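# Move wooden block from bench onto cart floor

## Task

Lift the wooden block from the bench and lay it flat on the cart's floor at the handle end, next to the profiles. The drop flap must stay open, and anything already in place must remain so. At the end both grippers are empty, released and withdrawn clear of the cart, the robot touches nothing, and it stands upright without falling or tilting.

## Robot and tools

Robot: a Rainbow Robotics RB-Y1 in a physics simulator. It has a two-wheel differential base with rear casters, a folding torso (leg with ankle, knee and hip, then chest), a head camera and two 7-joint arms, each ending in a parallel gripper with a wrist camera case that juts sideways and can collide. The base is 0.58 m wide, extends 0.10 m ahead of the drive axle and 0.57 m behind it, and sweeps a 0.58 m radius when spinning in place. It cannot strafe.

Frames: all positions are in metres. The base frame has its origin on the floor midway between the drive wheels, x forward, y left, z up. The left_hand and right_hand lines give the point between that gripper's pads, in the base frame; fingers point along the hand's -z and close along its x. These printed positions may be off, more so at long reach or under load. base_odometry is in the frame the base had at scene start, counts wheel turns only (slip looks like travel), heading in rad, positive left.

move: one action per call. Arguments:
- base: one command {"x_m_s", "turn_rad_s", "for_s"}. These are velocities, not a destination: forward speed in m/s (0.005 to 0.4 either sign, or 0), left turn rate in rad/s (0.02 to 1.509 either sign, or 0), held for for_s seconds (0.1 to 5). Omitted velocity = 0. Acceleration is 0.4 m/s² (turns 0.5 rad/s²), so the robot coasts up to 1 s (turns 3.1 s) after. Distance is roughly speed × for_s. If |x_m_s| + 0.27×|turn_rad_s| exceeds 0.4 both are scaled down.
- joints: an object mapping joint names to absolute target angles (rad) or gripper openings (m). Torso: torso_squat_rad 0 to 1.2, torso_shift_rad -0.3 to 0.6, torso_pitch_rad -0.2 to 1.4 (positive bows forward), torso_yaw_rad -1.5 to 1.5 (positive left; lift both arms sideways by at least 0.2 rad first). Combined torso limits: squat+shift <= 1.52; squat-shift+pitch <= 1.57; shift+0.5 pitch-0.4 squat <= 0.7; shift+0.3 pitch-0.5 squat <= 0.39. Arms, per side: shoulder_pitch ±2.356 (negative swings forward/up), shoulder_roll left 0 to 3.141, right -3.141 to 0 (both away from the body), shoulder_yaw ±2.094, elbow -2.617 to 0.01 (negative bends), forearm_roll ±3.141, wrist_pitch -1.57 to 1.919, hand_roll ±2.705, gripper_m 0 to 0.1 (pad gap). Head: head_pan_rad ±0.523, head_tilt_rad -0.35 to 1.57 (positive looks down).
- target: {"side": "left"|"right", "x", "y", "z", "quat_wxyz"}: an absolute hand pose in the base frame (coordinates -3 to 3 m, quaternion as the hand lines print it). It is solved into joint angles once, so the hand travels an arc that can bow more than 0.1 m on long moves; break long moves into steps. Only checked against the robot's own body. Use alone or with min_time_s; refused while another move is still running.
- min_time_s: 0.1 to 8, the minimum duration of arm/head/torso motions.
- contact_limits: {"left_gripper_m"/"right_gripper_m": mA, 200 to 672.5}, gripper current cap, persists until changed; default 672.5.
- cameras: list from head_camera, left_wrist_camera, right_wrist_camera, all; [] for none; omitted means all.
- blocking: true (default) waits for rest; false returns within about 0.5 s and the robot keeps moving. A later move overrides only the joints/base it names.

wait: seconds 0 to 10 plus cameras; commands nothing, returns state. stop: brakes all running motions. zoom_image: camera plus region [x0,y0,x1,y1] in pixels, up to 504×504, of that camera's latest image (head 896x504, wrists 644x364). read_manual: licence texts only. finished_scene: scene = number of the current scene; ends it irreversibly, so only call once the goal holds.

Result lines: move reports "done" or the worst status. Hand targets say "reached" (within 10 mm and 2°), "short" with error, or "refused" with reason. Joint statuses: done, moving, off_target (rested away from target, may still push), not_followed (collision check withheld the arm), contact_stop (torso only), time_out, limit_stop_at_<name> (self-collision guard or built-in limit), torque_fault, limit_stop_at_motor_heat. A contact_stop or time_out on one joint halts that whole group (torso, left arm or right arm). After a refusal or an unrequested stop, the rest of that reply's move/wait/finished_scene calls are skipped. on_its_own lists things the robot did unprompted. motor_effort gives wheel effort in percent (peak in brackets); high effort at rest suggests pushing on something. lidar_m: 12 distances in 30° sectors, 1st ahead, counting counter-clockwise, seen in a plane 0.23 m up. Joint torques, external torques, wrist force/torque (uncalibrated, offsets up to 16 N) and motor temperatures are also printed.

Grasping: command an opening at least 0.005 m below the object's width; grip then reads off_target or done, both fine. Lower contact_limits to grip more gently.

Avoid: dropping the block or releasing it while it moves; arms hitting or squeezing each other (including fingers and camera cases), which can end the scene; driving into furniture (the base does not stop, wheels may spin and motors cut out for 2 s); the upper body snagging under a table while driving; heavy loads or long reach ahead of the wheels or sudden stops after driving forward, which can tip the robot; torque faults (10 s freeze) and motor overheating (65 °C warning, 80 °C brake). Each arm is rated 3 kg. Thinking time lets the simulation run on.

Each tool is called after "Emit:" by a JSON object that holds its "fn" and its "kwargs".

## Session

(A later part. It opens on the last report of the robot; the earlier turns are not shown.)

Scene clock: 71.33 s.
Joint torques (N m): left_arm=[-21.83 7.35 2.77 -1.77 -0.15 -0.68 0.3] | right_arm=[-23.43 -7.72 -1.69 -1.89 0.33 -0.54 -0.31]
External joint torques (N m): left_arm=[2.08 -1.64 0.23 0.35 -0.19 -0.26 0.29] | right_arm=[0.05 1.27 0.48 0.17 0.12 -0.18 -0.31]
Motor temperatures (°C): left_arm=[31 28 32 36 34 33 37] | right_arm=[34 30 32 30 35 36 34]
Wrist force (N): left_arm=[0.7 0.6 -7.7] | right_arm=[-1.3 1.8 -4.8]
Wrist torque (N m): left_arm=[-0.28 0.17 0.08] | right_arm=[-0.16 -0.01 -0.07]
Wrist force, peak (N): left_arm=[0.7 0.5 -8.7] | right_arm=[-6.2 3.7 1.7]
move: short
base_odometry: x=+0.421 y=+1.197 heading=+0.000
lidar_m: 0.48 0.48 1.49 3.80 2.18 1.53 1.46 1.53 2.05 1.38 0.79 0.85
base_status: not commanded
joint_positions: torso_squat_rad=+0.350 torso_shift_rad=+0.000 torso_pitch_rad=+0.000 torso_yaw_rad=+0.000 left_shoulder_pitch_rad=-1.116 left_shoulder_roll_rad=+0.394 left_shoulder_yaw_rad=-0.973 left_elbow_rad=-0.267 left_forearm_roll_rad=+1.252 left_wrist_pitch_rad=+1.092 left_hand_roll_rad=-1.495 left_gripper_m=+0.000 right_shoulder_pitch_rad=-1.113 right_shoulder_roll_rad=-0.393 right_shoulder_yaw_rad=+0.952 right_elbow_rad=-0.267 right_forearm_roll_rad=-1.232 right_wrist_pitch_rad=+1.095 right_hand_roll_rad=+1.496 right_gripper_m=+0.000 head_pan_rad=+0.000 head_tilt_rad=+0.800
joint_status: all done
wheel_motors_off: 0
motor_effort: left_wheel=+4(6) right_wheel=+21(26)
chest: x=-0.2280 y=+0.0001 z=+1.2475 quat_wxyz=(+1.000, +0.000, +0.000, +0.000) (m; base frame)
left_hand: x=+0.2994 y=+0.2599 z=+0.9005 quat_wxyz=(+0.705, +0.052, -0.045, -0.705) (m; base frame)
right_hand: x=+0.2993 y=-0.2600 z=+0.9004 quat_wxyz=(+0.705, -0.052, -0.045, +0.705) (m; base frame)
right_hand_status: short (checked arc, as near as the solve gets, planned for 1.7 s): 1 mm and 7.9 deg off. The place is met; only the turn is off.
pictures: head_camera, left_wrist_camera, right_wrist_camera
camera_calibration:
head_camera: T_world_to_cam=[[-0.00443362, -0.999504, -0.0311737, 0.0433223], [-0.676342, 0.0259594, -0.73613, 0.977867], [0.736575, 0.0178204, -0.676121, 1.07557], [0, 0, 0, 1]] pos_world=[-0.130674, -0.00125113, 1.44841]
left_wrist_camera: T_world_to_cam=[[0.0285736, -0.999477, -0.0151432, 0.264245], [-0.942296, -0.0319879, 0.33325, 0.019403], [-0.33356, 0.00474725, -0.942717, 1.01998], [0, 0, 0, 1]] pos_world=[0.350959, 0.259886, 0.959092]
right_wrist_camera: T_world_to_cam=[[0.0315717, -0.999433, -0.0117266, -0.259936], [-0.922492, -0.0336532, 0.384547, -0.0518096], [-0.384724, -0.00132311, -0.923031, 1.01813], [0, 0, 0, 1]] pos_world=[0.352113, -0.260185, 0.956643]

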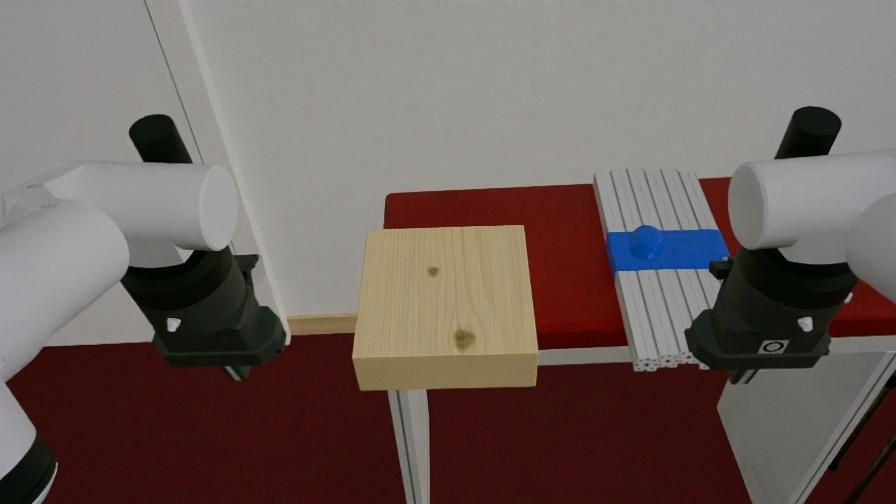

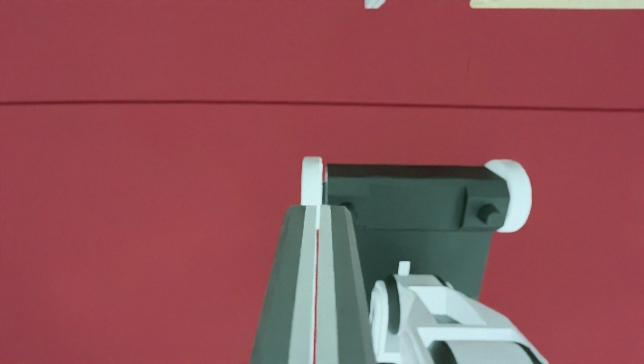

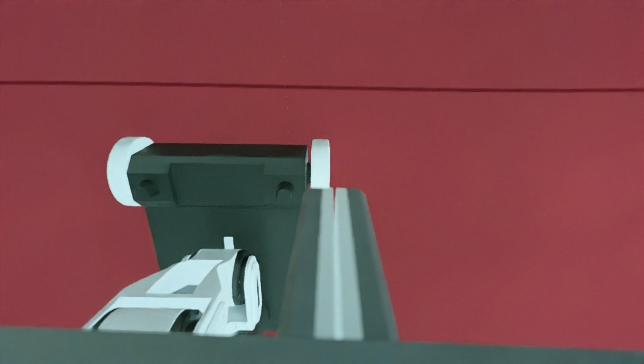

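Emit:
{"fn": "move", "kwargs": {"joints": {"torso_squat_rad":0.85,"head_tilt_rad":0.85}, "cameras": []}}

Emit:
{"fn": "move", "kwargs": {"target": {"side":"left","x":0.32,"y":0.21,"z":0.84,"quat_wxyz":[0.7071,0,0,-0.7071]}, "cameras": []}}

Emit:
{"fn": "move", "kwargs": {"target": {"side":"right","x":0.32,"y":-0.165,"z":0.84,"quat_wxyz":[0.7071,0,0,0.7071]}, "cameras": []}}

Emit:
{"fn": "move", "kwargs": {"base": {"x_m_s":0.2,"for_s":1.25}}}

Scene clock: 78.97 s.
Joint torques (N m): left_arm=[-22.44 7.21 2.79 -1.91 -0.05 -0.78 0.21] | right_arm=[-24.12 -8.12 -2.09 -1.93 0.31 -0.28 -0.25]
External joint torques (N m): left_arm=[1.46 -1.77 0.25 0.21 -0.1 -0.36 0.2] | right_arm=[-0.64 0.87 0.08 0.13 0.1 0.08 -0.25]
Motor temperatures (°C): left_arm=[31 28 32 36 34 33 37] | right_arm=[34 30 32 30 35 36 34]
Wrist force (N): left_arm=[1.1 -0.1 -8.5] | right_arm=[-1.0 1.7 -5.0]
Wrist torque (N m): left_arm=[-0.15 0.21 0.08] | right_arm=[-0.19 -0.01 -0.08]
Wrist force, peak (N): left_arm=[1.1 -0.1 -8.5] | right_arm=[-1.1 1.7 -5.5]
move: done
base_odometry: x=+0.421 y=+1.197 heading=+0.000
lidar_m: 0.48 0.47 1.49 3.80 2.16 1.53 1.47 1.53 2.03 1.39 0.78 0.86
base_status: not commanded
joint_positions: torso_squat_rad=+0.850 torso_shift_rad=+0.000 torso_pitch_rad=+0.000 torso_yaw_rad=+0.000 left_shoulder_pitch_rad=-1.116 left_shoulder_roll_rad=+0.394 left_shoulder_yaw_rad=-0.973 left_elbow_rad=-0.267 left_forearm_roll_rad=+1.252 left_wrist_pitch_rad=+1.092 left_hand_roll_rad=-1.495 left_gripper_m=+0.000 right_shoulder_pitch_rad=-1.113 right_shoulder_roll_rad=-0.393 right_shoulder_yaw_rad=+0.952 right_elbow_rad=-0.267 right_forearm_roll_rad=-1.232 right_wrist_pitch_rad=+1.095 right_hand_roll_rad=+1.496 right_gripper_m=+0.000 head_pan_rad=+0.000 head_tilt_rad=+0.850
joint_status: all done
wheel_motors_off: 0
motor_effort: left_wheel=+3(5) right_wheel=+22(23)
chest: x=-0.2280 y=+0.0001 z=+1.0519 quat_wxyz=(+1.000, +0.000, +0.000, +0.000) (m; base frame)
left_hand: x=+0.2994 y=+0.2599 z=+0.7049 quat_wxyz=(+0.705, +0.052, -0.045, -0.705) (m; base frame)
right_hand: x=+0.2993 y=-0.2600 z=+0.7048 quat_wxyz=(+0.705, -0.052, -0.045, +0.705) (m; base frame)
pictures: none
No camera images: "cameras" was empty.

Scene clock: 80.03 s.
Joint torques (N m): left_arm=[-23.32 7.82 4.23 -1.68 0.08 -0.8 0.07] | right_arm=[-23.69 -8.48 -1.94 -1.95 0.34 -0.34 -0.35]
External joint torques (N m): left_arm=[2.31 -1.39 1.56 0.73 0.02 -0.51 0.07] | right_arm=[-0.21 0.52 0.23 0.11 0.13 0.02 -0.35]
Motor temperatures (°C): left_arm=[31 28 32 36 34 33 37] | right_arm=[34 30 32 30 35 36 34]
Wrist force (N): left_arm=[1.5 1.0 -7.2] | right_arm=[-1.5 1.0 -5.1]
Wrist torque (N m): left_arm=[-0.33 0.31 0.09] | right_arm=[-0.06 -0.08 -0.08]
Wrist force, peak (N): left_arm=[1.8 -0.3 -9.7] | right_arm=[-0.9 1.2 -5.4]
move: short
base_odometry: x=+0.421 y=+1.197 heading=+0.000
lidar_m: 0.47 0.51 1.49 3.80 2.15 1.54 1.46 1.52 2.03 1.39 0.78 0.85
base_status: not commanded
joint_positions: torso_squat_rad=+0.850 torso_shift_rad=+0.000 torso_pitch_rad=+0.000 torso_yaw_rad=+0.000 left_shoulder_pitch_rad=-1.395 left_shoulder_roll_rad=+0.398 left_shoulder_yaw_rad=-0.958 left_elbow_rad=-0.267 left_forearm_roll_rad=+1.280 left_wrist_pitch_rad=+1.426 left_hand_roll_rad=-1.418 left_gripper_m=+0.000 right_shoulder_pitch_rad=-1.113 right_shoulder_roll_rad=-0.393 right_shoulder_yaw_rad=+0.952 right_elbow_rad=-0.267 right_forearm_roll_rad=-1.232 right_wrist_pitch_rad=+1.095 right_hand_roll_rad=+1.496 right_gripper_m=+0.000 head_pan_rad=+0.000 head_tilt_rad=+0.850
joint_status: all done
wheel_motors_off: 0
motor_effort: left_wheel=+3(5) right_wheel=+20(23)
chest: x=-0.2280 y=+0.0001 z=+1.0519 quat_wxyz=(+1.000, +0.000, +0.000, +0.000) (m; base frame)
left_hand: x=+0.3195 y=+0.2099 z=+0.8403 quat_wxyz=(+0.707, +0.024, -0.024, -0.707) (m; base frame)
left_hand_status: short (checked arc, as near as the solve gets, planned for 0.6 s): 1 mm and 3.9 deg off. The place is met; only the turn is off.
right_hand: x=+0.2993 y=-0.2600 z=+0.7048 quat_wxyz=(+0.705, -0.052, -0.045, +0.705) (m; base frame)
pictures: none
No camera images: "cameras" was empty.

Scene clock: 81.00 s.
Joint torques (N m): left_arm=[-23.28 7.33 4.18 -1.85 0.06 -0.61 0.21] | right_arm=[-24.86 -8.33 -3.57 -2.01 0.14 -0.39 0.01]
External joint torques (N m): left_arm=[2.31 -1.88 1.51 0.55 0 -0.32 0.21] | right_arm=[0.26 0.48 -1.31 0.46 -0.07 -0.14 0.01]
Motor temperatures (°C): left_arm=[31 28 32 36 34 33 37] | right_arm=[34 30 32 30 35 36 34]
Wrist force (N): left_arm=[0.8 1.5 -8.1] | right_arm=[-1.3 1.0 -5.5]
Wrist torque (N m): left_arm=[-0.36 0.18 0.12] | right_arm=[-0.05 -0.05 -0.05]
Wrist force, peak (N): left_arm=[0.4 1.1 -8.5] | right_arm=[-1.4 1.7 -6.2]
move: short
base_odometry: x=+0.421 y=+1.197 heading=+0.000
lidar_m: 0.48 0.50 1.48 3.80 2.16 1.54 1.46 1.52 2.04 1.40 0.79 0.85
base_status: not commanded
joint_positions: torso_squat_rad=+0.850 torso_shift_rad=+0.000 torso_pitch_rad=+0.000 torso_yaw_rad=+0.000 left_shoulder_pitch_rad=-1.395 left_shoulder_roll_rad=+0.398 left_shoulder_yaw_rad=-0.958 left_elbow_rad=-0.267 left_forearm_roll_rad=+1.280 left_wrist_pitch_rad=+1.426 left_hand_roll_rad=-1.418 left_gripper_m=+0.000 right_shoulder_pitch_rad=-1.419 right_shoulder_roll_rad=-0.320 right_shoulder_yaw_rad=+0.943 right_elbow_rad=-0.267 right_forearm_roll_rad=-1.252 right_wrist_pitch_rad=+1.418 right_hand_roll_rad=+1.337 right_gripper_m=+0.000 head_pan_rad=+0.000 head_tilt_rad=+0.850
joint_status: all done
wheel_motors_off: 0
motor_effort: left_wheel=+4(5) right_wheel=+20(24)
chest: x=-0.2280 y=+0.0001 z=+1.0519 quat_wxyz=(+1.000, +0.000, +0.000, +0.000) (m; base frame)
left_hand: x=+0.3195 y=+0.2100 z=+0.8402 quat_wxyz=(+0.707, +0.024, -0.024, -0.707) (m; base frame)
right_hand: x=+0.3194 y=-0.1650 z=+0.8402 quat_wxyz=(+0.706, -0.025, -0.031, +0.707) (m; base frame)
right_hand_status: short (checked arc, as near as the solve gets, planned for 0.6 s): 1 mm and 4.5 deg off. The place is met; only the turn is off.
pictures: none
No camera images: "cameras" was empty.

Scene clock: 83.13 s.
Joint torques (N m): left_arm=[-23.52 7.53 4.05 -1.8 0.02 -0.55 0.15] | right_arm=[-25.77 -8.54 -3.45 -2.18 0.08 -0.07 0.12]
External joint torques (N m): left_arm=[2.06 -1.68 1.39 0.61 -0.04 -0.26 0.15] | right_arm=[-0.62 0.27 -1.19 0.29 -0.14 0.18 0.13]
Motor temperatures (°C): left_arm=[31 28 32 36 34 33 37] | right_arm=[34 30 32 30 35 36 34]
Wrist force (N): left_arm=[0.6 0.6 -8.6] | right_arm=[-0.8 1.1 -5.8]
Wrist torque (N m): left_arm=[-0.22 0.19 0.09] | right_arm=[-0.09 0.00 -0.08]
Wrist force, peak (N): left_arm=[0.8 1.2 -8.8] | right_arm=[-0.9 1.4 -5.8]
move: done
base_odometry: x=+0.675 y=+1.197 heading=+0.001
lidar_m: 0.44 0.24 1.12 2.93 2.55 1.79 1.72 1.80 2.40 1.14 0.63 0.88
base_status: done (sent for 1.27 of 1.27 s)
joint_positions: torso_squat_rad=+0.850 torso_shift_rad=+0.000 torso_pitch_rad=+0.000 torso_yaw_rad=+0.000 left_shoulder_pitch_rad=-1.394 left_shoulder_roll_rad=+0.398 left_shoulder_yaw_rad=-0.958 left_elbow_rad=-0.267 left_forearm_roll_rad=+1.280 left_wrist_pitch_rad=+1.426 left_hand_roll_rad=-1.418 left_gripper_m=+0.000 right_shoulder_pitch_rad=-1.419 right_shoulder_roll_rad=-0.320 right_shoulder_yaw_rad=+0.943 right_elbow_rad=-0.267 right_forearm_roll_rad=-1.252 right_wrist_pitch_rad=+1.418 right_hand_roll_rad=+1.337 right_gripper_m=+0.000 head_pan_rad=+0.000 head_tilt_rad=+0.850
joint_status: not commanded
wheel_motors_off: 0
motor_effort: left_wheel=+8(39) right_wheel=-6(46)
chest: x=-0.2280 y=+0.0001 z=+1.0519 quat_wxyz=(+1.000, +0.000, +0.000, +0.000) (m; base frame)
left_hand: x=+0.3195 y=+0.2100 z=+0.8401 quat_wxyz=(+0.707, +0.024, -0.024, -0.707) (m; base frame)
right_hand: x=+0.3194 y=-0.1650 z=+0.8400 quat_wxyz=(+0.706, -0.025, -0.030, +0.707) (m; base frame)
pictures: head_camera, left_wrist_camera, right_wrist_camera
camera_calibration:
head_camera: T_world_to_cam=[[-0.00599111, -0.999504, -0.0309138, 0.0365809], [-0.712357, 0.0259616, -0.701337, 0.782971], [0.701791, 0.0178199, -0.71216, 0.9813], [0, 0, 0, 1]] pos_world=[-0.130693, -0.00125112, 1.2491]
left_wrist_camera: T_world_to_cam=[[0.0272312, -0.999612, -0.00582319, 0.205596], [-0.91691, -0.0272977, 0.398158, -0.00677932], [-0.398163, -0.00550298, -0.917298, 0.971513], [0, 0, 0, 1]] pos_world=[0.375006, 0.210678, 0.895064]
right_wrist_camera: T_world_to_cam=[[0.0314569, -0.999007, -0.0315599, -0.149669], [-0.898385, -0.0420998, 0.437187, -0.0601734], [-0.438082, 0.0146004, -0.898817, 0.969512], [0, 0, 0, 1]] pos_world=[0.375374, -0.166209, 0.892997]

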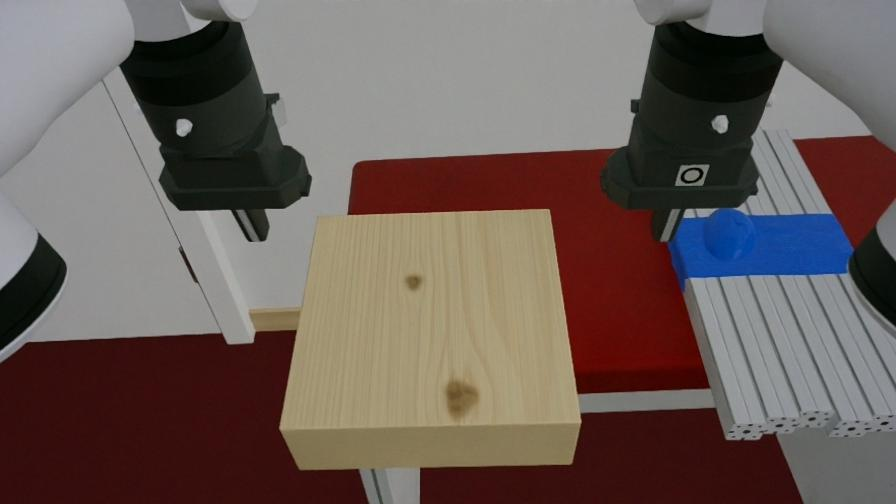

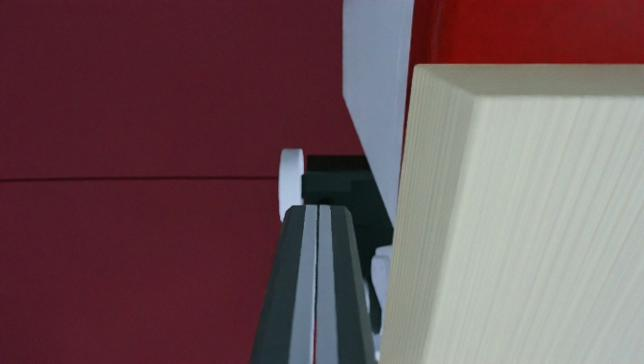

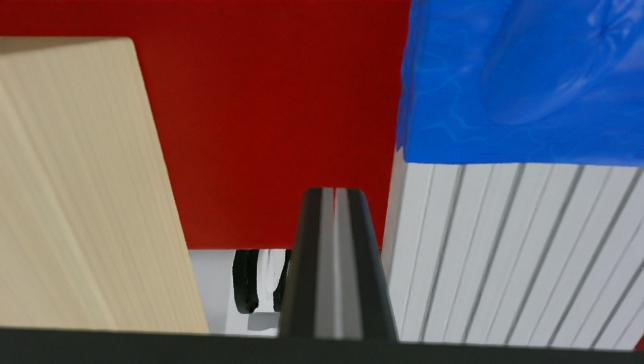

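Emit:
{"fn": "move", "kwargs": {"target": {"side":"left","x":0.30,"y":0.19,"z":0.705,"quat_wxyz":[0.7071,0,0,-0.7071]}, "cameras": []}}

Emit:
{"fn": "move", "kwargs": {"target": {"side":"right","x":0.30,"y":-0.137,"z":0.77,"quat_wxyz":[0.7071,0,0,0.7071]}, "cameras": []}}

Emit:
{"fn": "move", "kwargs": {"target": {"side":"right","x":0.30,"y":-0.137,"z":0.705,"quat_wxyz":[0.7071,0,0,0.7071]}}}

Scene clock: 97.10 s.
Joint torques (N m): left_arm=[20.5 -26.06 -2.52 -4.04 1.36 -2.27 0.48] | right_arm=[-26.45 -8.65 -3.61 -2.57 0.13 -0.22 0.05]
External joint torques (N m): left_arm=[45.27 -34.56 -5.1 -1.71 1.32 -1.85 0.48] | right_arm=[-1.28 0.16 -1.35 -0.1 -0.09 0.04 0.05]
External joint torques when the fault began: left_arm=[80.11 -66.92 -11.13 -4.21 3.74 -0.91 1]
Motor temperatures (°C): left_arm=[31 29 32 36 34 33 37] | right_arm=[35 30 32 30 35 36 34]
Wrist force (N): left_arm=[-33.3 5.7 107.6] | right_arm=[-1.5 1.5 -5.1]
Wrist torque (N m): left_arm=[-3.10 -6.36 -0.58] | right_arm=[-0.13 -0.08 -0.07]
Wrist force, peak (N): left_arm=[-67.2 25.4 186.1] | right_arm=[-1.5 0.7 -6.4]
move: torque_fault
TORQUE FAULT: left_shoulder_pitch_rad reached its load limit. The robot stopped for 10 seconds, dropped its targets and accepts commands again. The stop added 9.2 s to the call.
base_odometry: x=+0.675 y=+1.197 heading=+0.001
lidar_m: 0.45 0.24 1.14 2.94 2.54 1.81 1.72 1.78 2.38 1.14 0.65 0.87
base_status: not commanded
joint_positions: torso_squat_rad=+0.850 torso_shift_rad=-0.001 torso_pitch_rad=-0.004 torso_yaw_rad=+0.001 left_shoulder_pitch_rad=-1.228 left_shoulder_roll_rad=+0.330 left_shoulder_yaw_rad=-0.983 left_elbow_rad=-0.266 left_forearm_roll_rad=+1.244 left_wrist_pitch_rad=+1.183 left_hand_roll_rad=-1.382 left_gripper_m=+0.000 right_shoulder_pitch_rad=-1.419 right_shoulder_roll_rad=-0.320 right_shoulder_yaw_rad=+0.943 right_elbow_rad=-0.267 right_forearm_roll_rad=-1.252 right_wrist_pitch_rad=+1.418 right_hand_roll_rad=+1.337 right_gripper_m=+0.000 head_pan_rad=+0.000 head_tilt_rad=+0.850
joint_status: left_shoulder_pitch_rad torque_fault (moved +0.166 of +0.236); left_shoulder_roll_rad torque_fault (moved -0.068 of -0.118); left_shoulder_yaw_rad torque_fault (moved -0.025 of -0.041); left_forearm_roll_rad torque_fault (moved -0.036 of -0.053); left_wrist_pitch_rad torque_fault (moved -0.242 of -0.325); left_hand_roll_rad torque_fault (moved +0.035 of +0.053); the others done
wheel_motors_off: 0
on_its_own: left_shoulder_pitch_rad is held at -1.217, not at your -1.159, since a torque_fault; left_shoulder_roll_rad is held at +0.322, not at your +0.280, since a torque_fault; left_shoulder_yaw_rad is held at -0.984, not at your -0.999, since a torque_fault; left_forearm_roll_rad is held at +1.245, not at your +1.227, since a torque_fault; left_wrist_pitch_rad is held at +1.183, not at your +1.101, since a torque_fault; left_hand_roll_rad is held at -1.382, not at your -1.364, since a torque_fault
motor_effort: left_wheel=+21(62) right_wheel=-16(37)
chest: x=-0.2298 y=-0.0001 z=+1.0518 quat_wxyz=(+1.000, +0.000, -0.002, +0.000) (m; base frame)
left_hand: x=+0.3133 y=+0.2059 z=+0.7488 quat_wxyz=(+0.711, +0.047, -0.048, -0.700) (m; base frame)
left_hand_status: short (checked arc, as near as the solve gets, planned for 0.6 s): torque_fault, 48 mm and 7.8 deg off.
right_hand: x=+0.3185 y=-0.1648 z=+0.8418 quat_wxyz=(+0.706, -0.026, -0.032, +0.707) (m; base frame)
pictures: none
No camera images: "cameras" was empty.

not run: a stop that you did not command came earlier in this reply.

not run: a stop that you did not command came earlier in this reply.

Emit:
{"fn": "move", "kwargs": {"target": {"side":"left","x":0.31,"y":0.215,"z":0.80,"quat_wxyz":[0.7071,0,0,-0.7071]}}}

Emit:
{"fn": "zoom_image", "kwargs": {"camera": "head_camera", "region": [150, 150, 620, 490]}}

Scene clock: 100.13 s.
Joint torques (N m): left_arm=[-22.77 6.98 3.78 -1.89 0.11 -0.77 -0.08] | right_arm=[-26.31 -8.67 -3.65 -2.54 0.13 -0.19 0.11]
External joint torques (N m): left_arm=[2.47 -2.03 1.14 0.47 0.04 -0.51 -0.08] | right_arm=[-1.17 0.14 -1.39 -0.06 -0.09 0.06 0.11]
Motor temperatures (°C): left_arm=[31 29 32 36 34 33 37] | right_arm=[35 30 32 30 35 36 34]
Wrist force (N): left_arm=[1.1 0.6 -8.2] | right_arm=[-1.2 1.4 -5.3]
Wrist torque (N m): left_arm=[-0.24 0.29 0.14] | right_arm=[-0.09 -0.05 -0.07]
Wrist force, peak (N): left_arm=[-33.9 6.6 108.1] | right_arm=[-1.1 1.3 -5.8]
move: short
base_odometry: x=+0.675 y=+1.197 heading=+0.001
lidar_m: 0.42 0.24 1.14 2.93 2.54 1.79 1.71 1.78 2.39 1.14 0.64 0.89
base_status: not commanded
joint_positions: torso_squat_rad=+0.850 torso_shift_rad=+0.000 torso_pitch_rad=+0.000 torso_yaw_rad=+0.000 left_shoulder_pitch_rad=-1.318 left_shoulder_roll_rad=+0.380 left_shoulder_yaw_rad=-0.965 left_elbow_rad=-0.267 left_forearm_roll_rad=+1.274 left_wrist_pitch_rad=+1.358 left_hand_roll_rad=-1.425 left_gripper_m=+0.000 right_shoulder_pitch_rad=-1.419 right_shoulder_roll_rad=-0.320 right_shoulder_yaw_rad=+0.943 right_elbow_rad=-0.267 right_forearm_roll_rad=-1.252 right_wrist_pitch_rad=+1.418 right_hand_roll_rad=+1.337 right_gripper_m=+0.000 head_pan_rad=+0.000 head_tilt_rad=+0.850
joint_status: all done
wheel_motors_off: 0
motor_effort: left_wheel=+8(21) right_wheel=-10(17)
chest: x=-0.2281 y=+0.0001 z=+1.0519 quat_wxyz=(+1.000, +0.000, +0.000, +0.000) (m; base frame)
left_hand: x=+0.3104 y=+0.2147 z=+0.7985 quat_wxyz=(+0.707, +0.020, -0.020, -0.707) (m; base frame)
left_hand_status: short (checked arc, as near as the solve gets, planned for 0.4 s): 2 mm and 3.3 deg off. The place is met; only the turn is off.
right_hand: x=+0.3193 y=-0.1651 z=+0.8401 quat_wxyz=(+0.707, -0.025, -0.031, +0.707) (m; base frame)
pictures: head_camera, left_wrist_camera, right_wrist_camera
camera_calibration:
head_camera: T_world_to_cam=[[-0.00598232, -0.999504, -0.0309157, 0.0365832], [-0.712159, 0.0259618, -0.701538, 0.783106], [0.701993, 0.0178201, -0.711961, 0.981218], [0, 0, 0, 1]] pos_world=[-0.130893, -0.00125112, 1.2491]
left_wrist_camera: T_world_to_cam=[[0.0267267, -0.999623, -0.0063533, 0.21082], [-0.912593, -0.0269928, 0.407977, -0.00767934], [-0.407995, -0.00510592, -0.91297, 0.929279], [0, 0, 0, 1]] pos_world=[0.366498, 0.215278, 0.852877]
right_wrist_camera: T_world_to_cam=[[0.0313716, -0.999011, -0.0315162, -0.149671], [-0.898427, -0.0420027, 0.43711, -0.0602058], [-0.438001, 0.0146022, -0.898856, 0.969563], [0, 0, 0, 1]] pos_world=[0.375275, -0.16621, 0.893097]

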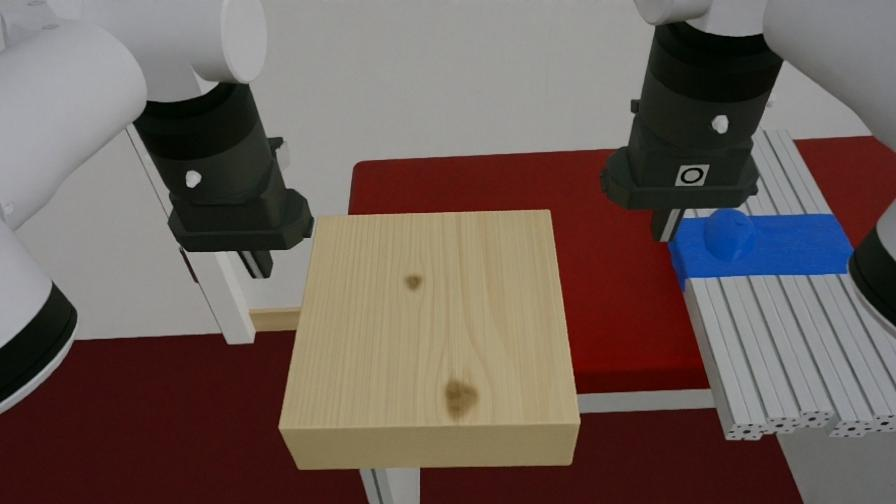

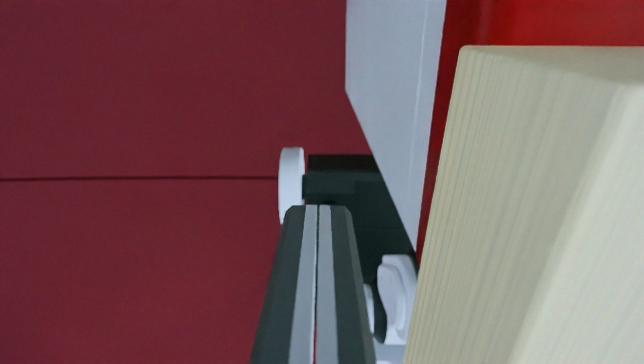

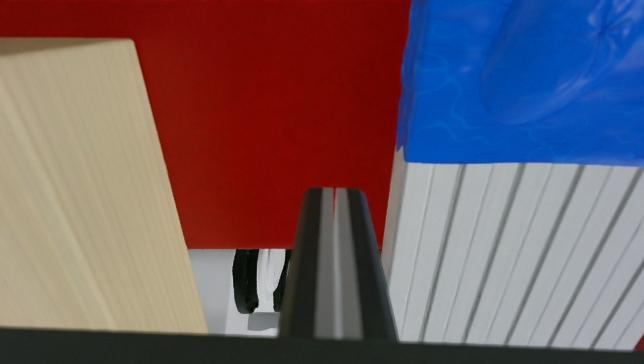

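Scaled by 1.072 from the camera's 896x504 image, which has a finer 1280x720 frame.

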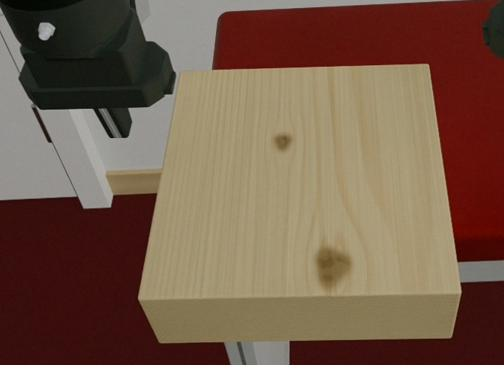

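Emit:
{"fn": "move", "kwargs": {"target": {"side":"left","x":0.265,"y":0.195,"z":0.772,"quat_wxyz":[0.7071,0,0,-0.7071]}, "cameras": []}}

Emit:
{"fn": "move", "kwargs": {"target": {"side":"right","x":0.265,"y":-0.14,"z":0.772,"quat_wxyz":[0.7071,0,0,0.7071]}}}

Scene clock: 105.30 s.
Joint torques (N m): left_arm=[-22.34 6.85 7.58 -3.06 0.05 -0.33 -0.08] | right_arm=[-26.28 -8.66 -3.32 -2.52 0.08 -0.14 0.11]
External joint torques (N m): left_arm=[1.22 -1.64 0.64 -0.33 -0.01 -0.19 -0.08] | right_arm=[-1.14 0.15 -1.06 -0.05 -0.14 0.11 0.11]
Motor temperatures (°C): left_arm=[31 29 32 36 34 33 37] | right_arm=[35 30 32 30 35 36 34]
Wrist force (N): left_arm=[1.0 1.0 -7.5] | right_arm=[-0.8 1.0 -5.4]
Wrist torque (N m): left_arm=[-0.26 0.20 0.12] | right_arm=[-0.07 0.01 -0.09]
Wrist force, peak (N): left_arm=[-0.6 0.4 -8.7] | right_arm=[-0.9 1.5 -5.8]
move: done
base_odometry: x=+0.675 y=+1.197 heading=+0.001
lidar_m: 0.43 0.24 1.14 2.93 2.54 1.81 1.72 1.80 2.38 1.14 0.64 0.87
base_status: not commanded
joint_positions: torso_squat_rad=+0.850 torso_shift_rad=+0.000 torso_pitch_rad=+0.000 torso_yaw_rad=+0.000 left_shoulder_pitch_rad=-1.125 left_shoulder_roll_rad=+0.555 left_shoulder_yaw_rad=-0.985 left_elbow_rad=-0.839 left_forearm_roll_rad=+1.242 left_wrist_pitch_rad=+1.446 left_hand_roll_rad=-1.096 left_gripper_m=+0.000 right_shoulder_pitch_rad=-1.419 right_shoulder_roll_rad=-0.320 right_shoulder_yaw_rad=+0.943 right_elbow_rad=-0.267 right_forearm_roll_rad=-1.252 right_wrist_pitch_rad=+1.418 right_hand_roll_rad=+1.337 right_gripper_m=+0.000 head_pan_rad=+0.000 head_tilt_rad=+0.850
joint_status: all done
wheel_motors_off: 0
motor_effort: left_wheel=+10(10) right_wheel=-9(12)
chest: x=-0.2281 y=+0.0001 z=+1.0519 quat_wxyz=(+1.000, +0.000, +0.000, +0.000) (m; base frame)
left_hand: x=+0.2648 y=+0.1948 z=+0.7722 quat_wxyz=(+0.707, -0.002, +0.001, -0.707) (m; base frame)
left_hand_status: reached (checked arc, planned for 0.9 s): 0 mm and 0.3 deg off.
right_hand: x=+0.3193 y=-0.1651 z=+0.8401 quat_wxyz=(+0.707, -0.025, -0.030, +0.707) (m; base frame)
pictures: none
No camera images: "cameras" was empty.

Scene clock: 106.70 s.
Joint torques (N m): left_arm=[-22.22 6.95 7.41 -2.77 -0.01 -0.44 -0.07] | right_arm=[-25.47 -8.53 -4.91 -3.34 0.17 0.04 0.11]
External joint torques (N m): left_arm=[1.34 -1.53 0.47 -0.05 -0.07 -0.3 -0.07] | right_arm=[-1.92 -0.95 0.95 -0.54 -0.03 0.13 0.11]
Motor temperatures (°C): left_arm=[31 29 32 36 34 33 37] | right_arm=[35 30 32 30 35 36 34]
Wrist force (N): left_arm=[1.0 1.3 -7.3] | right_arm=[-1.1 0.9 -5.4]
Wrist torque (N m): left_arm=[-0.27 0.15 0.12] | right_arm=[-0.10 -0.02 -0.06]
Wrist force, peak (N): left_arm=[0.8 0.7 -8.2] | right_arm=[-1.8 1.1 -6.1]
move: done
base_odometry: x=+0.675 y=+1.197 heading=+0.001
lidar_m: 0.44 0.24 1.13 2.94 2.55 1.81 1.71 1.80 2.38 1.14 0.64 0.89
base_status: not commanded
joint_positions: torso_squat_rad=+0.850 torso_shift_rad=+0.000 torso_pitch_rad=+0.000 torso_yaw_rad=+0.000 left_shoulder_pitch_rad=-1.125 left_shoulder_roll_rad=+0.555 left_shoulder_yaw_rad=-0.985 left_elbow_rad=-0.839 left_forearm_roll_rad=+1.242 left_wrist_pitch_rad=+1.446 left_hand_roll_rad=-1.096 left_gripper_m=+0.000 right_shoulder_pitch_rad=-1.176 right_shoulder_roll_rad=-0.422 right_shoulder_yaw_rad=+0.987 right_elbow_rad=-0.766 right_forearm_roll_rad=-1.206 right_wrist_pitch_rad=+1.452 right_hand_roll_rad=+1.028 right_gripper_m=+0.000 head_pan_rad=+0.000 head_tilt_rad=+0.850
joint_status: all done
wheel_motors_off: 0
motor_effort: left_wheel=+9(10) right_wheel=-9(11)
chest: x=-0.2281 y=+0.0001 z=+1.0519 quat_wxyz=(+1.000, +0.000, +0.000, +0.000) (m; base frame)
left_hand: x=+0.2648 y=+0.1948 z=+0.7721 quat_wxyz=(+0.707, -0.002, +0.001, -0.707) (m; base frame)
right_hand: x=+0.2647 y=-0.1398 z=+0.7719 quat_wxyz=(+0.707, +0.002, +0.001, +0.707) (m; base frame)
right_hand_status: reached (checked arc, planned for 0.8 s): 0 mm and 0.2 deg off.
pictures: head_camera, left_wrist_camera, right_wrist_camera
camera_calibration:
head_camera: T_world_to_cam=[[-0.00605895, -0.999502, -0.0309837, 0.036659], [-0.712259, 0.0260615, -0.701433, 0.783033], [0.701891, 0.0178185, -0.712061, 0.98126], [0, 0, 0, 1]] pos_world=[-0.130794, -0.00125082, 1.2491]
left_wrist_camera: T_world_to_cam=[[0.0262849, -0.999623, -0.00798882, 0.193359], [-0.885708, -0.0269934, 0.463457, -0.0890217], [-0.463498, -0.00510614, -0.886083, 0.880447], [0, 0, 0, 1]] pos_world=[0.324156, 0.195378, 0.822952]
right_wrist_camera: T_world_to_cam=[[0.0292913, -0.999213, -0.0267408, -0.128013], [-0.859171, -0.0388402, 0.510213, -0.144815], [-0.51085, 0.00803013, -0.859632, 0.872068], [0, 0, 0, 1]] pos_world=[0.324824, -0.14054, 0.820121]

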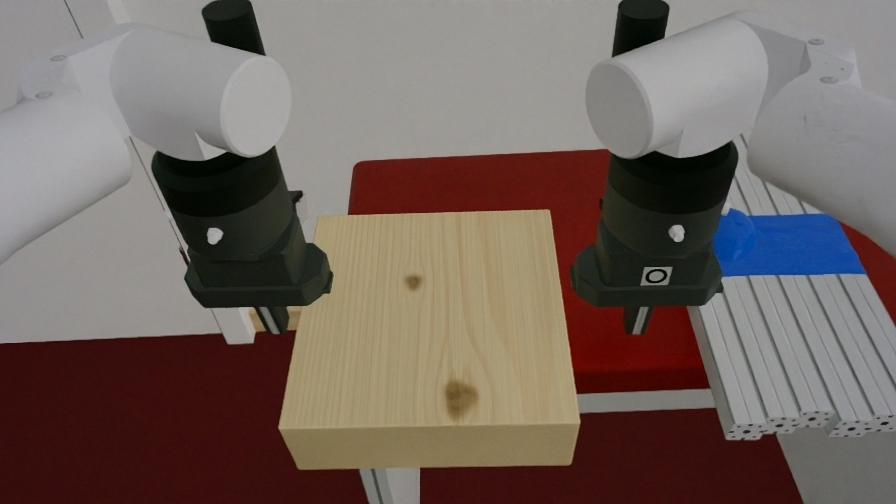

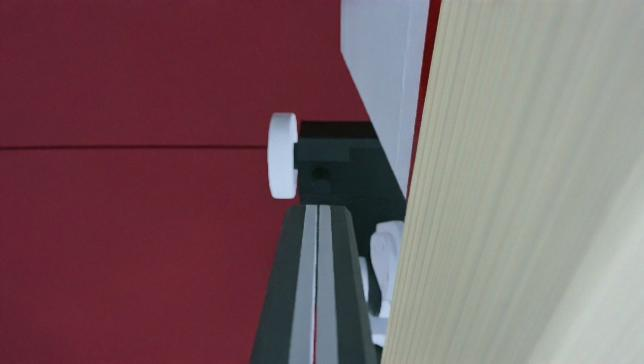

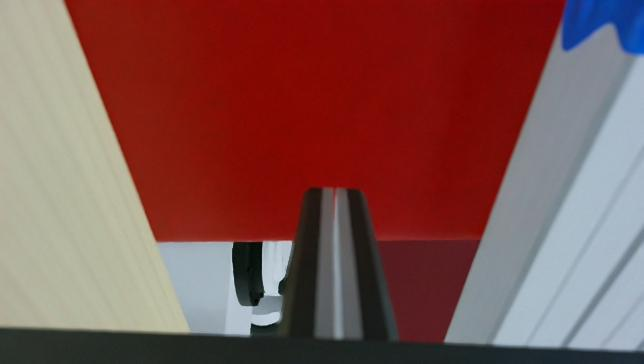

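Emit:
{"fn": "move", "kwargs": {"target": {"side":"right","x":0.265,"y":-0.112,"z":0.768,"quat_wxyz":[0.7071,0,0,0.7071]}, "min_time_s": 1.5, "cameras": []}}

Emit:
{"fn": "move", "kwargs": {"target": {"side":"left","x":0.265,"y":0.162,"z":0.768,"quat_wxyz":[0.7071,0,0,-0.7071]}, "min_time_s": 1.5}}

Scene clock: 110.67 s.
Joint torques (N m): left_arm=[-22.11 6.89 7.21 -2.83 -0.01 -0.39 0.01] | right_arm=[-22.57 3.18 -3.34 -4.58 -1.18 -1.21 -0.37]
External joint torques (N m): left_arm=[1.46 -1.59 0.26 -0.1 -0.08 -0.24 0.01] | right_arm=[1.06 10.32 1.97 -1.74 -1.4 -1.11 -0.37]
Motor temperatures (°C): left_arm=[31 28 32 36 34 33 37] | right_arm=[35 30 32 30 35 36 34]
Wrist force (N): left_arm=[1.9 1.1 -7.8] | right_arm=[-13.1 1.4 6.4]
Wrist torque (N m): left_arm=[-0.27 0.37 0.07] | right_arm=[-0.18 -1.09 -0.16]
Wrist force, peak (N): left_arm=[0.6 1.2 -8.6] | right_arm=[-15.3 0.6 10.3]
move: done
base_odometry: x=+0.675 y=+1.197 heading=+0.001
lidar_m: 0.44 0.23 1.13 2.94 2.55 1.81 1.71 1.79 2.40 1.13 0.66 0.87
base_status: not commanded
joint_positions: torso_squat_rad=+0.850 torso_shift_rad=+0.000 torso_pitch_rad=+0.000 torso_yaw_rad=+0.000 left_shoulder_pitch_rad=-1.125 left_shoulder_roll_rad=+0.555 left_shoulder_yaw_rad=-0.985 left_elbow_rad=-0.839 left_forearm_roll_rad=+1.242 left_wrist_pitch_rad=+1.446 left_hand_roll_rad=-1.096 left_gripper_m=+0.000 right_shoulder_pitch_rad=-1.207 right_shoulder_roll_rad=-0.343 right_shoulder_yaw_rad=+0.995 right_elbow_rad=-0.690 right_forearm_roll_rad=-1.194 right_wrist_pitch_rad=+1.433 right_hand_roll_rad=+1.011 right_gripper_m=+0.000 head_pan_rad=+0.000 head_tilt_rad=+0.850
joint_status: all done
wheel_motors_off: 0
motor_effort: left_wheel=+8(10) right_wheel=-9(11)
chest: x=-0.2281 y=+0.0000 z=+1.0519 quat_wxyz=(+1.000, +0.000, +0.000, +0.000) (m; base frame)
left_hand: x=+0.2648 y=+0.1947 z=+0.7722 quat_wxyz=(+0.707, -0.002, +0.001, -0.707) (m; base frame)
right_hand: x=+0.2655 y=-0.1136 z=+0.7686 quat_wxyz=(+0.708, -0.001, -0.001, +0.706) (m; base frame)
right_hand_status: reached (checked arc, planned for 1.5 s): 2 mm and 0.2 deg off.
pictures: none
No camera images: "cameras" was empty.

Scene clock: 112.50 s.
Joint torques (N m): left_arm=[-18.51 -8.98 6.66 -7.09 3.93 -4.12 0.1] | right_arm=[-21.58 -1.13 -4.64 -4.08 -0.86 -0.31 -0.15]
External joint torques (N m): left_arm=[5.21 -16.87 -0.02 -4.27 3.88 -3.97 0.1] | right_arm=[2.06 6.01 0.69 -1.23 -1.08 -0.21 -0.15]
Motor temperatures (°C): left_arm=[31 28 32 36 34 33 37] | right_arm=[35 30 32 30 35 36 34]
Wrist force (N): left_arm=[-22.3 -2.7 13.5] | right_arm=[-6.1 0.7 4.8]
Wrist torque (N m): left_arm=[-0.23 -0.25 0.29] | right_arm=[-0.33 -0.62 -0.20]
Wrist force, peak (N): left_arm=[-37.5 2.3 8.7] | right_arm=[-23.0 2.4 5.0]
move: done
base_odometry: x=+0.675 y=+1.197 heading=+0.001
lidar_m: 0.45 0.23 1.13 2.95 2.54 1.80 1.72 1.78 2.38 1.13 0.65 0.89
base_status: not commanded
joint_positions: torso_squat_rad=+0.850 torso_shift_rad=+0.000 torso_pitch_rad=-0.001 torso_yaw_rad=+0.000 left_shoulder_pitch_rad=-1.151 left_shoulder_roll_rad=+0.483 left_shoulder_yaw_rad=-0.999 left_elbow_rad=-0.803 left_forearm_roll_rad=+1.222 left_wrist_pitch_rad=+1.436 left_hand_roll_rad=-1.048 left_gripper_m=+0.000 right_shoulder_pitch_rad=-1.208 right_shoulder_roll_rad=-0.342 right_shoulder_yaw_rad=+0.995 right_elbow_rad=-0.690 right_forearm_roll_rad=-1.194 right_wrist_pitch_rad=+1.432 right_hand_roll_rad=+1.011 right_gripper_m=+0.000 head_pan_rad=+0.000 head_tilt_rad=+0.850
joint_status: all done
wheel_motors_off: 0
motor_effort: left_wheel=+13(14) right_wheel=-13(14)
chest: x=-0.2284 y=+0.0001 z=+1.0519 quat_wxyz=(+1.000, +0.000, +0.000, +0.000) (m; base frame)
left_hand: x=+0.2657 y=+0.1649 z=+0.7692 quat_wxyz=(+0.709, +0.002, +0.000, -0.706) (m; base frame)
left_hand_status: reached (checked arc, planned for 1.5 s): 3 mm and 0.3 deg off.
right_hand: x=+0.2653 y=-0.1127 z=+0.7689 quat_wxyz=(+0.708, -0.001, -0.001, +0.707) (m; base frame)
pictures: head_camera, left_wrist_camera, right_wrist_camera
camera_calibration:
head_camera: T_world_to_cam=[[-0.00568217, -0.999506, -0.0309259, 0.0367348], [-0.711764, 0.0257654, -0.701946, 0.783448], [0.702396, 0.0180234, -0.711559, 0.981117], [0, 0, 0, 1]] pos_world=[-0.131293, -0.00115222, 1.2492]
left_wrist_camera: T_world_to_cam=[[0.0313636, -0.999441, -0.0115641, 0.164887], [-0.889038, -0.0331826, 0.456629, -0.0805096], [-0.456757, -0.00404057, -0.889582, 0.878813], [0, 0, 0, 1]] pos_world=[0.324656, 0.165675, 0.820446]
right_wrist_camera: T_world_to_cam=[[0.028007, -0.999278, -0.0256836, -0.101473], [-0.862894, -0.0371389, 0.504018, -0.135694], [-0.504608, 0.00804621, -0.863311, 0.87077], [0, 0, 0, 1]] pos_world=[0.32515, -0.113445, 0.817532]

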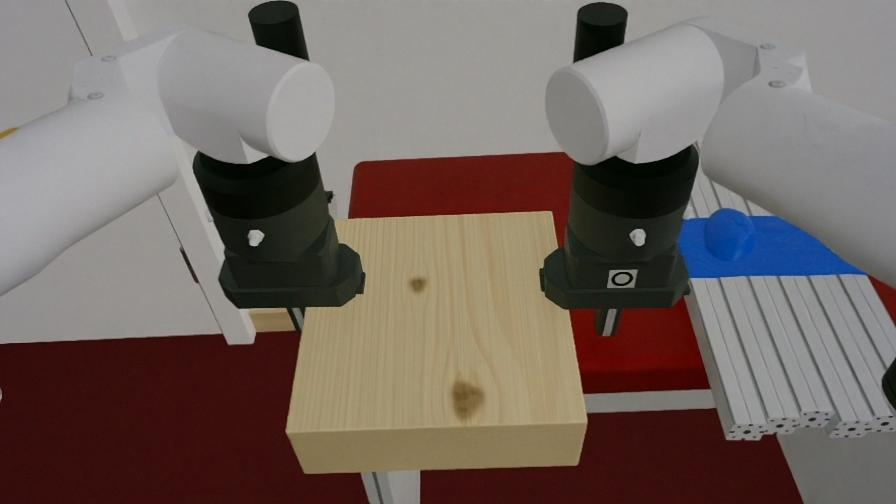

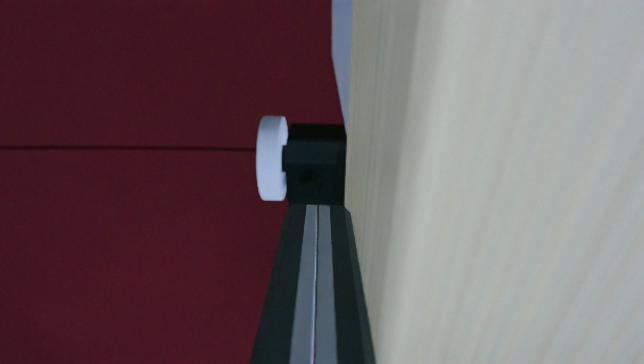

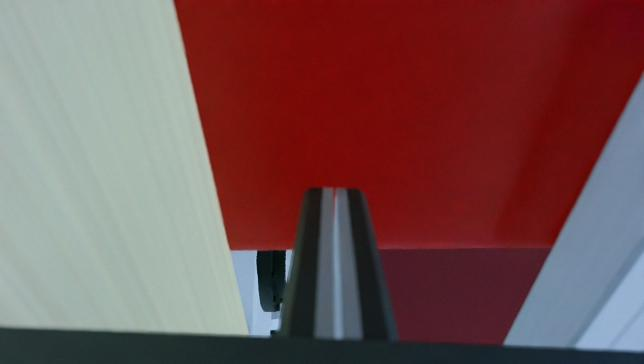

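Emit:
{"fn": "move", "kwargs": {"target": {"side":"right","x":0.265,"y":-0.092,"z":0.768,"quat_wxyz":[0.7071,0,0,0.7071]}, "min_time_s": 1.5, "cameras": []}}

Emit:
{"fn": "move", "kwargs": {"target": {"side":"left","x":0.265,"y":0.136,"z":0.768,"quat_wxyz":[0.7071,0,0,-0.7071]}, "min_time_s": 1.5, "cameras": ["head_camera"]}}

Scene clock: 115.83 s.
Joint torques (N m): left_arm=[-18.24 -6.81 7.53 -6.92 3.94 -3.04 0.08] | right_arm=[-20.35 0.87 -2.09 -2.96 -0.73 -0.45 0.41]
External joint torques (N m): left_arm=[5.48 -14.69 0.85 -4.1 3.89 -2.89 0.08] | right_arm=[3.33 7.77 2.61 -0.12 -0.94 -0.35 0.41]
Motor temperatures (°C): left_arm=[31 28 32 36 34 33 37] | right_arm=[35 30 32 30 35 36 34]
Wrist force (N): left_arm=[-18.1 0.5 10.0] | right_arm=[-8.7 1.2 8.5]
Wrist torque (N m): left_arm=[-0.31 0.07 0.27] | right_arm=[-0.44 -0.87 -0.26]
Wrist force, peak (N): left_arm=[-23.3 -2.4 13.5] | right_arm=[-13.9 1.4 19.3]
move: done
base_odometry: x=+0.675 y=+1.197 heading=+0.001
lidar_m: 0.43 0.24 1.15 2.94 2.55 1.80 1.72 1.79 2.39 1.13 0.64 0.89
base_status: not commanded
joint_positions: torso_squat_rad=+0.850 torso_shift_rad=+0.000 torso_pitch_rad=-0.001 torso_yaw_rad=+0.000 left_shoulder_pitch_rad=-1.151 left_shoulder_roll_rad=+0.482 left_shoulder_yaw_rad=-0.999 left_elbow_rad=-0.803 left_forearm_roll_rad=+1.222 left_wrist_pitch_rad=+1.436 left_hand_roll_rad=-1.048 left_gripper_m=+0.000 right_shoulder_pitch_rad=-1.242 right_shoulder_roll_rad=-0.273 right_shoulder_yaw_rad=+0.996 right_elbow_rad=-0.604 right_forearm_roll_rad=-1.192 right_wrist_pitch_rad=+1.421 right_hand_roll_rad=+1.016 right_gripper_m=+0.000 head_pan_rad=+0.000 head_tilt_rad=+0.850
joint_status: all done
wheel_motors_off: 0
motor_effort: left_wheel=+13(14) right_wheel=-12(15)
chest: x=-0.2284 y=+0.0001 z=+1.0519 quat_wxyz=(+1.000, +0.000, +0.000, +0.000) (m; base frame)
left_hand: x=+0.2657 y=+0.1645 z=+0.7693 quat_wxyz=(+0.708, +0.002, +0.000, -0.706) (m; base frame)
right_hand: x=+0.2656 y=-0.0929 z=+0.7689 quat_wxyz=(+0.708, -0.001, -0.001, +0.706) (m; base frame)
right_hand_status: reached (checked arc, planned for 1.5 s): 1 mm and 0.2 deg off.
pictures: none
No camera images: "cameras" was empty.

Scene clock: 117.67 s.
Joint torques (N m): left_arm=[-22.94 -43.67 13.91 -24.26 15.6 -10.07 -0.34] | right_arm=[-23.65 22.27 -7.6 -14.98 -7.7 -4.9 -0.92]
External joint torques (N m): left_arm=[0.94 -51.23 7.68 -21.44 15.57 -9.92 -0.34] | right_arm=[0.07 29.25 -2.92 -12.17 -7.93 -4.8 -0.92]
Motor temperatures (°C): left_arm=[32 29 32 36 34 33 37] | right_arm=[35 30 32 30 36 36 34]
Wrist force (N): left_arm=[-85.8 1.3 22.3] | right_arm=[-55.0 5.6 12.1]
Wrist torque (N m): left_arm=[-0.32 -1.98 0.43] | right_arm=[-1.17 -3.37 0.96]
Wrist force, peak (N): left_arm=[-87.2 1.3 22.8] | right_arm=[-56.7 6.5 14.0]
move: done
base_odometry: x=+0.675 y=+1.197 heading=+0.001
lidar_m: 0.44 0.24 1.14 2.93 2.54 1.81 1.72 1.79 2.40 1.13 0.64 0.88
base_status: not commanded
joint_positions: torso_squat_rad=+0.850 torso_shift_rad=-0.001 torso_pitch_rad=-0.001 torso_yaw_rad=+0.001 left_shoulder_pitch_rad=-1.181 left_shoulder_roll_rad=+0.421 left_shoulder_yaw_rad=-1.008 left_elbow_rad=-0.743 left_forearm_roll_rad=+1.212 left_wrist_pitch_rad=+1.435 left_hand_roll_rad=-1.026 left_gripper_m=-0.001 right_shoulder_pitch_rad=-1.241 right_shoulder_roll_rad=-0.278 right_shoulder_yaw_rad=+0.998 right_elbow_rad=-0.601 right_forearm_roll_rad=-1.191 right_wrist_pitch_rad=+1.422 right_hand_roll_rad=+1.017 right_gripper_m=+0.000 head_pan_rad=+0.000 head_tilt_rad=+0.850
joint_status: all done
wheel_motors_off: 0
motor_effort: left_wheel=+15(16) right_wheel=-15(16)
chest: x=-0.2287 y=+0.0002 z=+1.0519 quat_wxyz=(+1.000, +0.000, -0.001, +0.000) (m; base frame)
left_hand: x=+0.2670 y=+0.1462 z=+0.7691 quat_wxyz=(+0.712, +0.006, +0.003, -0.702) (m; base frame)
left_hand_status: reached (checked arc, planned for 1.5 s): 10 mm and 1.1 deg off.
right_hand: x=+0.2665 y=-0.0975 z=+0.7689 quat_wxyz=(+0.710, -0.003, +0.001, +0.704) (m; base frame)
pictures: head_camera
camera_calibration:
head_camera: T_world_to_cam=[[-0.00544675, -0.999509, -0.0308645, 0.0367859], [-0.711268, 0.0255676, -0.702456, 0.783862], [0.7029, 0.0181268, -0.711058, 0.980835], [0, 0, 0, 1]] pos_world=[-0.131692, -0.00105307, 1.24919]

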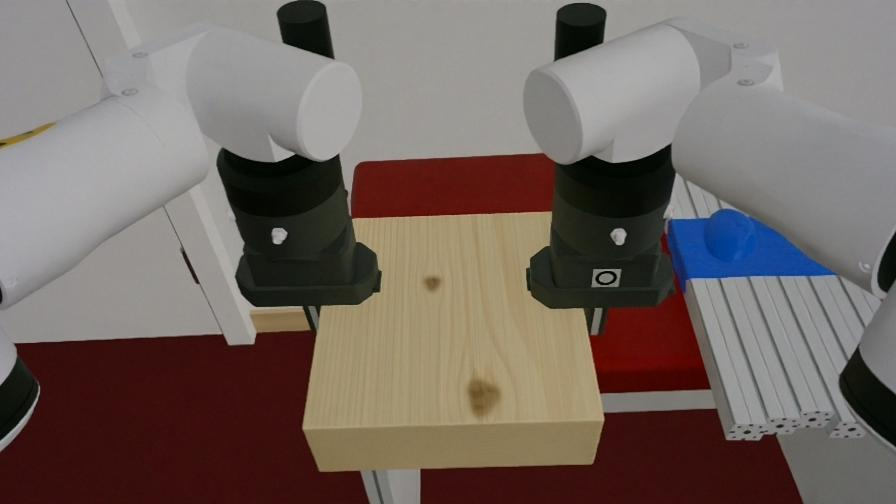

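Emit:
{"fn": "move", "kwargs": {"joints": {"torso_squat_rad":0.74}, "min_time_s": 2.5}}

Scene clock: 121.30 s.
Joint torques (N m): left_arm=[-36.34 -28.36 18.29 -24.24 13.2 -6.83 -0.56] | right_arm=[-38.31 24.89 -13.21 -21.2 -10.09 -6.65 -1.19]
External joint torques (N m): left_arm=[-12.51 -35.85 12.07 -21.4 13.16 -6.69 -0.57] | right_arm=[-14.63 31.83 -8.55 -18.39 -10.31 -6.57 -1.19]
Motor temperatures (°C): left_arm=[32 29 32 36 35 33 37] | right_arm=[35 30 32 31 36 37 34]
Wrist force (N): left_arm=[-63.4 10.1 -23.8] | right_arm=[-64.3 6.7 -14.3]
Wrist torque (N m): left_arm=[-0.82 -0.99 0.91] | right_arm=[-0.96 -2.66 1.08]
Wrist force, peak (N): left_arm=[-87.1 1.9 22.9] | right_arm=[-65.4 6.8 -14.2]
move: done
base_odometry: x=+0.675 y=+1.197 heading=+0.001
lidar_m: 0.44 0.24 1.14 2.93 2.54 1.82 1.71 1.78 2.40 1.14 0.65 0.88
base_status: not commanded
joint_positions: torso_squat_rad=+0.740 torso_shift_rad=+0.000 torso_pitch_rad=+0.001 torso_yaw_rad=+0.000 left_shoulder_pitch_rad=-1.178 left_shoulder_roll_rad=+0.418 left_shoulder_yaw_rad=-1.009 left_elbow_rad=-0.743 left_forearm_roll_rad=+1.212 left_wrist_pitch_rad=+1.434 left_hand_roll_rad=-1.026 left_gripper_m=-0.001 right_shoulder_pitch_rad=-1.238 right_shoulder_roll_rad=-0.279 right_shoulder_yaw_rad=+0.999 right_elbow_rad=-0.599 right_forearm_roll_rad=-1.190 right_wrist_pitch_rad=+1.423 right_hand_roll_rad=+1.017 right_gripper_m=-0.001 head_pan_rad=+0.000 head_tilt_rad=+0.850
joint_status: all done
wheel_motors_off: 0
motor_effort: left_wheel=+12(16) right_wheel=-11(15)
chest: x=-0.2276 y=+0.0001 z=+1.1069 quat_wxyz=(+1.000, +0.000, +0.000, +0.000) (m; base frame)
left_hand: x=+0.2658 y=+0.1444 z=+0.8207 quat_wxyz=(+0.711, +0.003, +0.005, -0.703) (m; base frame)
right_hand: x=+0.2658 y=-0.0995 z=+0.8208 quat_wxyz=(+0.711, -0.002, +0.004, +0.703) (m; base frame)
pictures: head_camera, left_wrist_camera, right_wrist_camera
camera_calibration:
head_camera: T_world_to_cam=[[-0.00601309, -0.999504, -0.0309089, 0.0383718], [-0.712853, 0.0259613, -0.700833, 0.821108], [0.701288, 0.0178193, -0.712656, 1.02063], [0, 0, 0, 1]] pos_world=[-0.130194, -0.00115112, 1.304]
left_wrist_camera: T_world_to_cam=[[0.0392574, -0.99903, -0.0199652, 0.149672], [-0.88606, -0.0440405, 0.461474, -0.107845], [-0.461906, -0.000425904, -0.886929, 0.923303], [0, 0, 0, 1]] pos_world=[0.325046, 0.14517, 0.87166]
right_wrist_camera: T_world_to_cam=[[0.0176233, -0.99969, -0.0175906, -0.091014], [-0.860441, -0.0241246, 0.508978, -0.164394], [-0.509245, 0.00616581, -0.8606, 0.914572], [0, 0, 0, 1]] pos_world=[0.325894, -0.100591, 0.869153]

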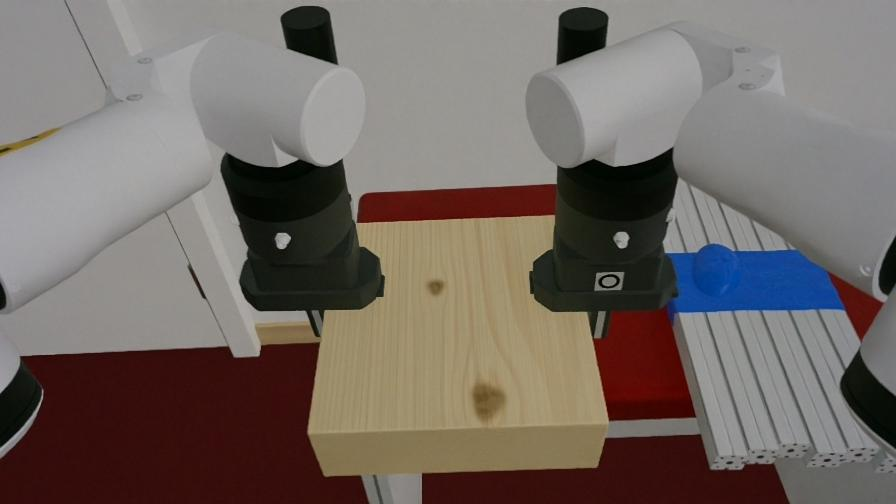

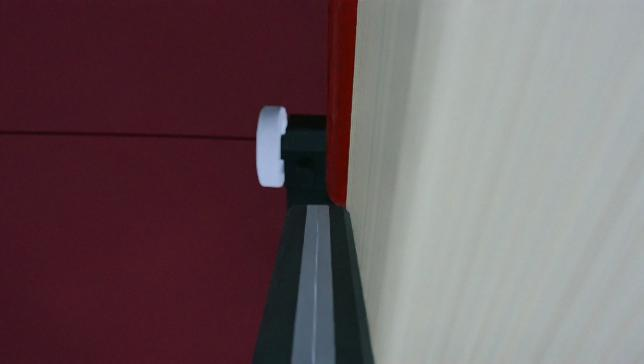

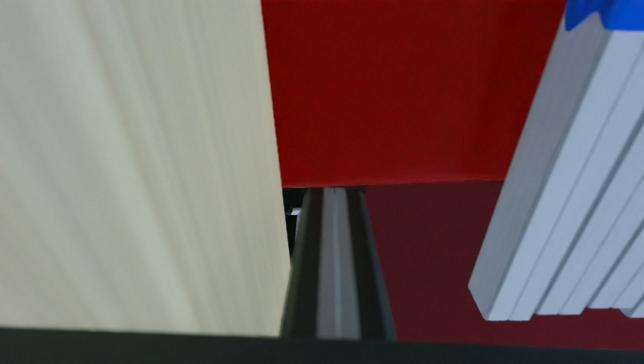

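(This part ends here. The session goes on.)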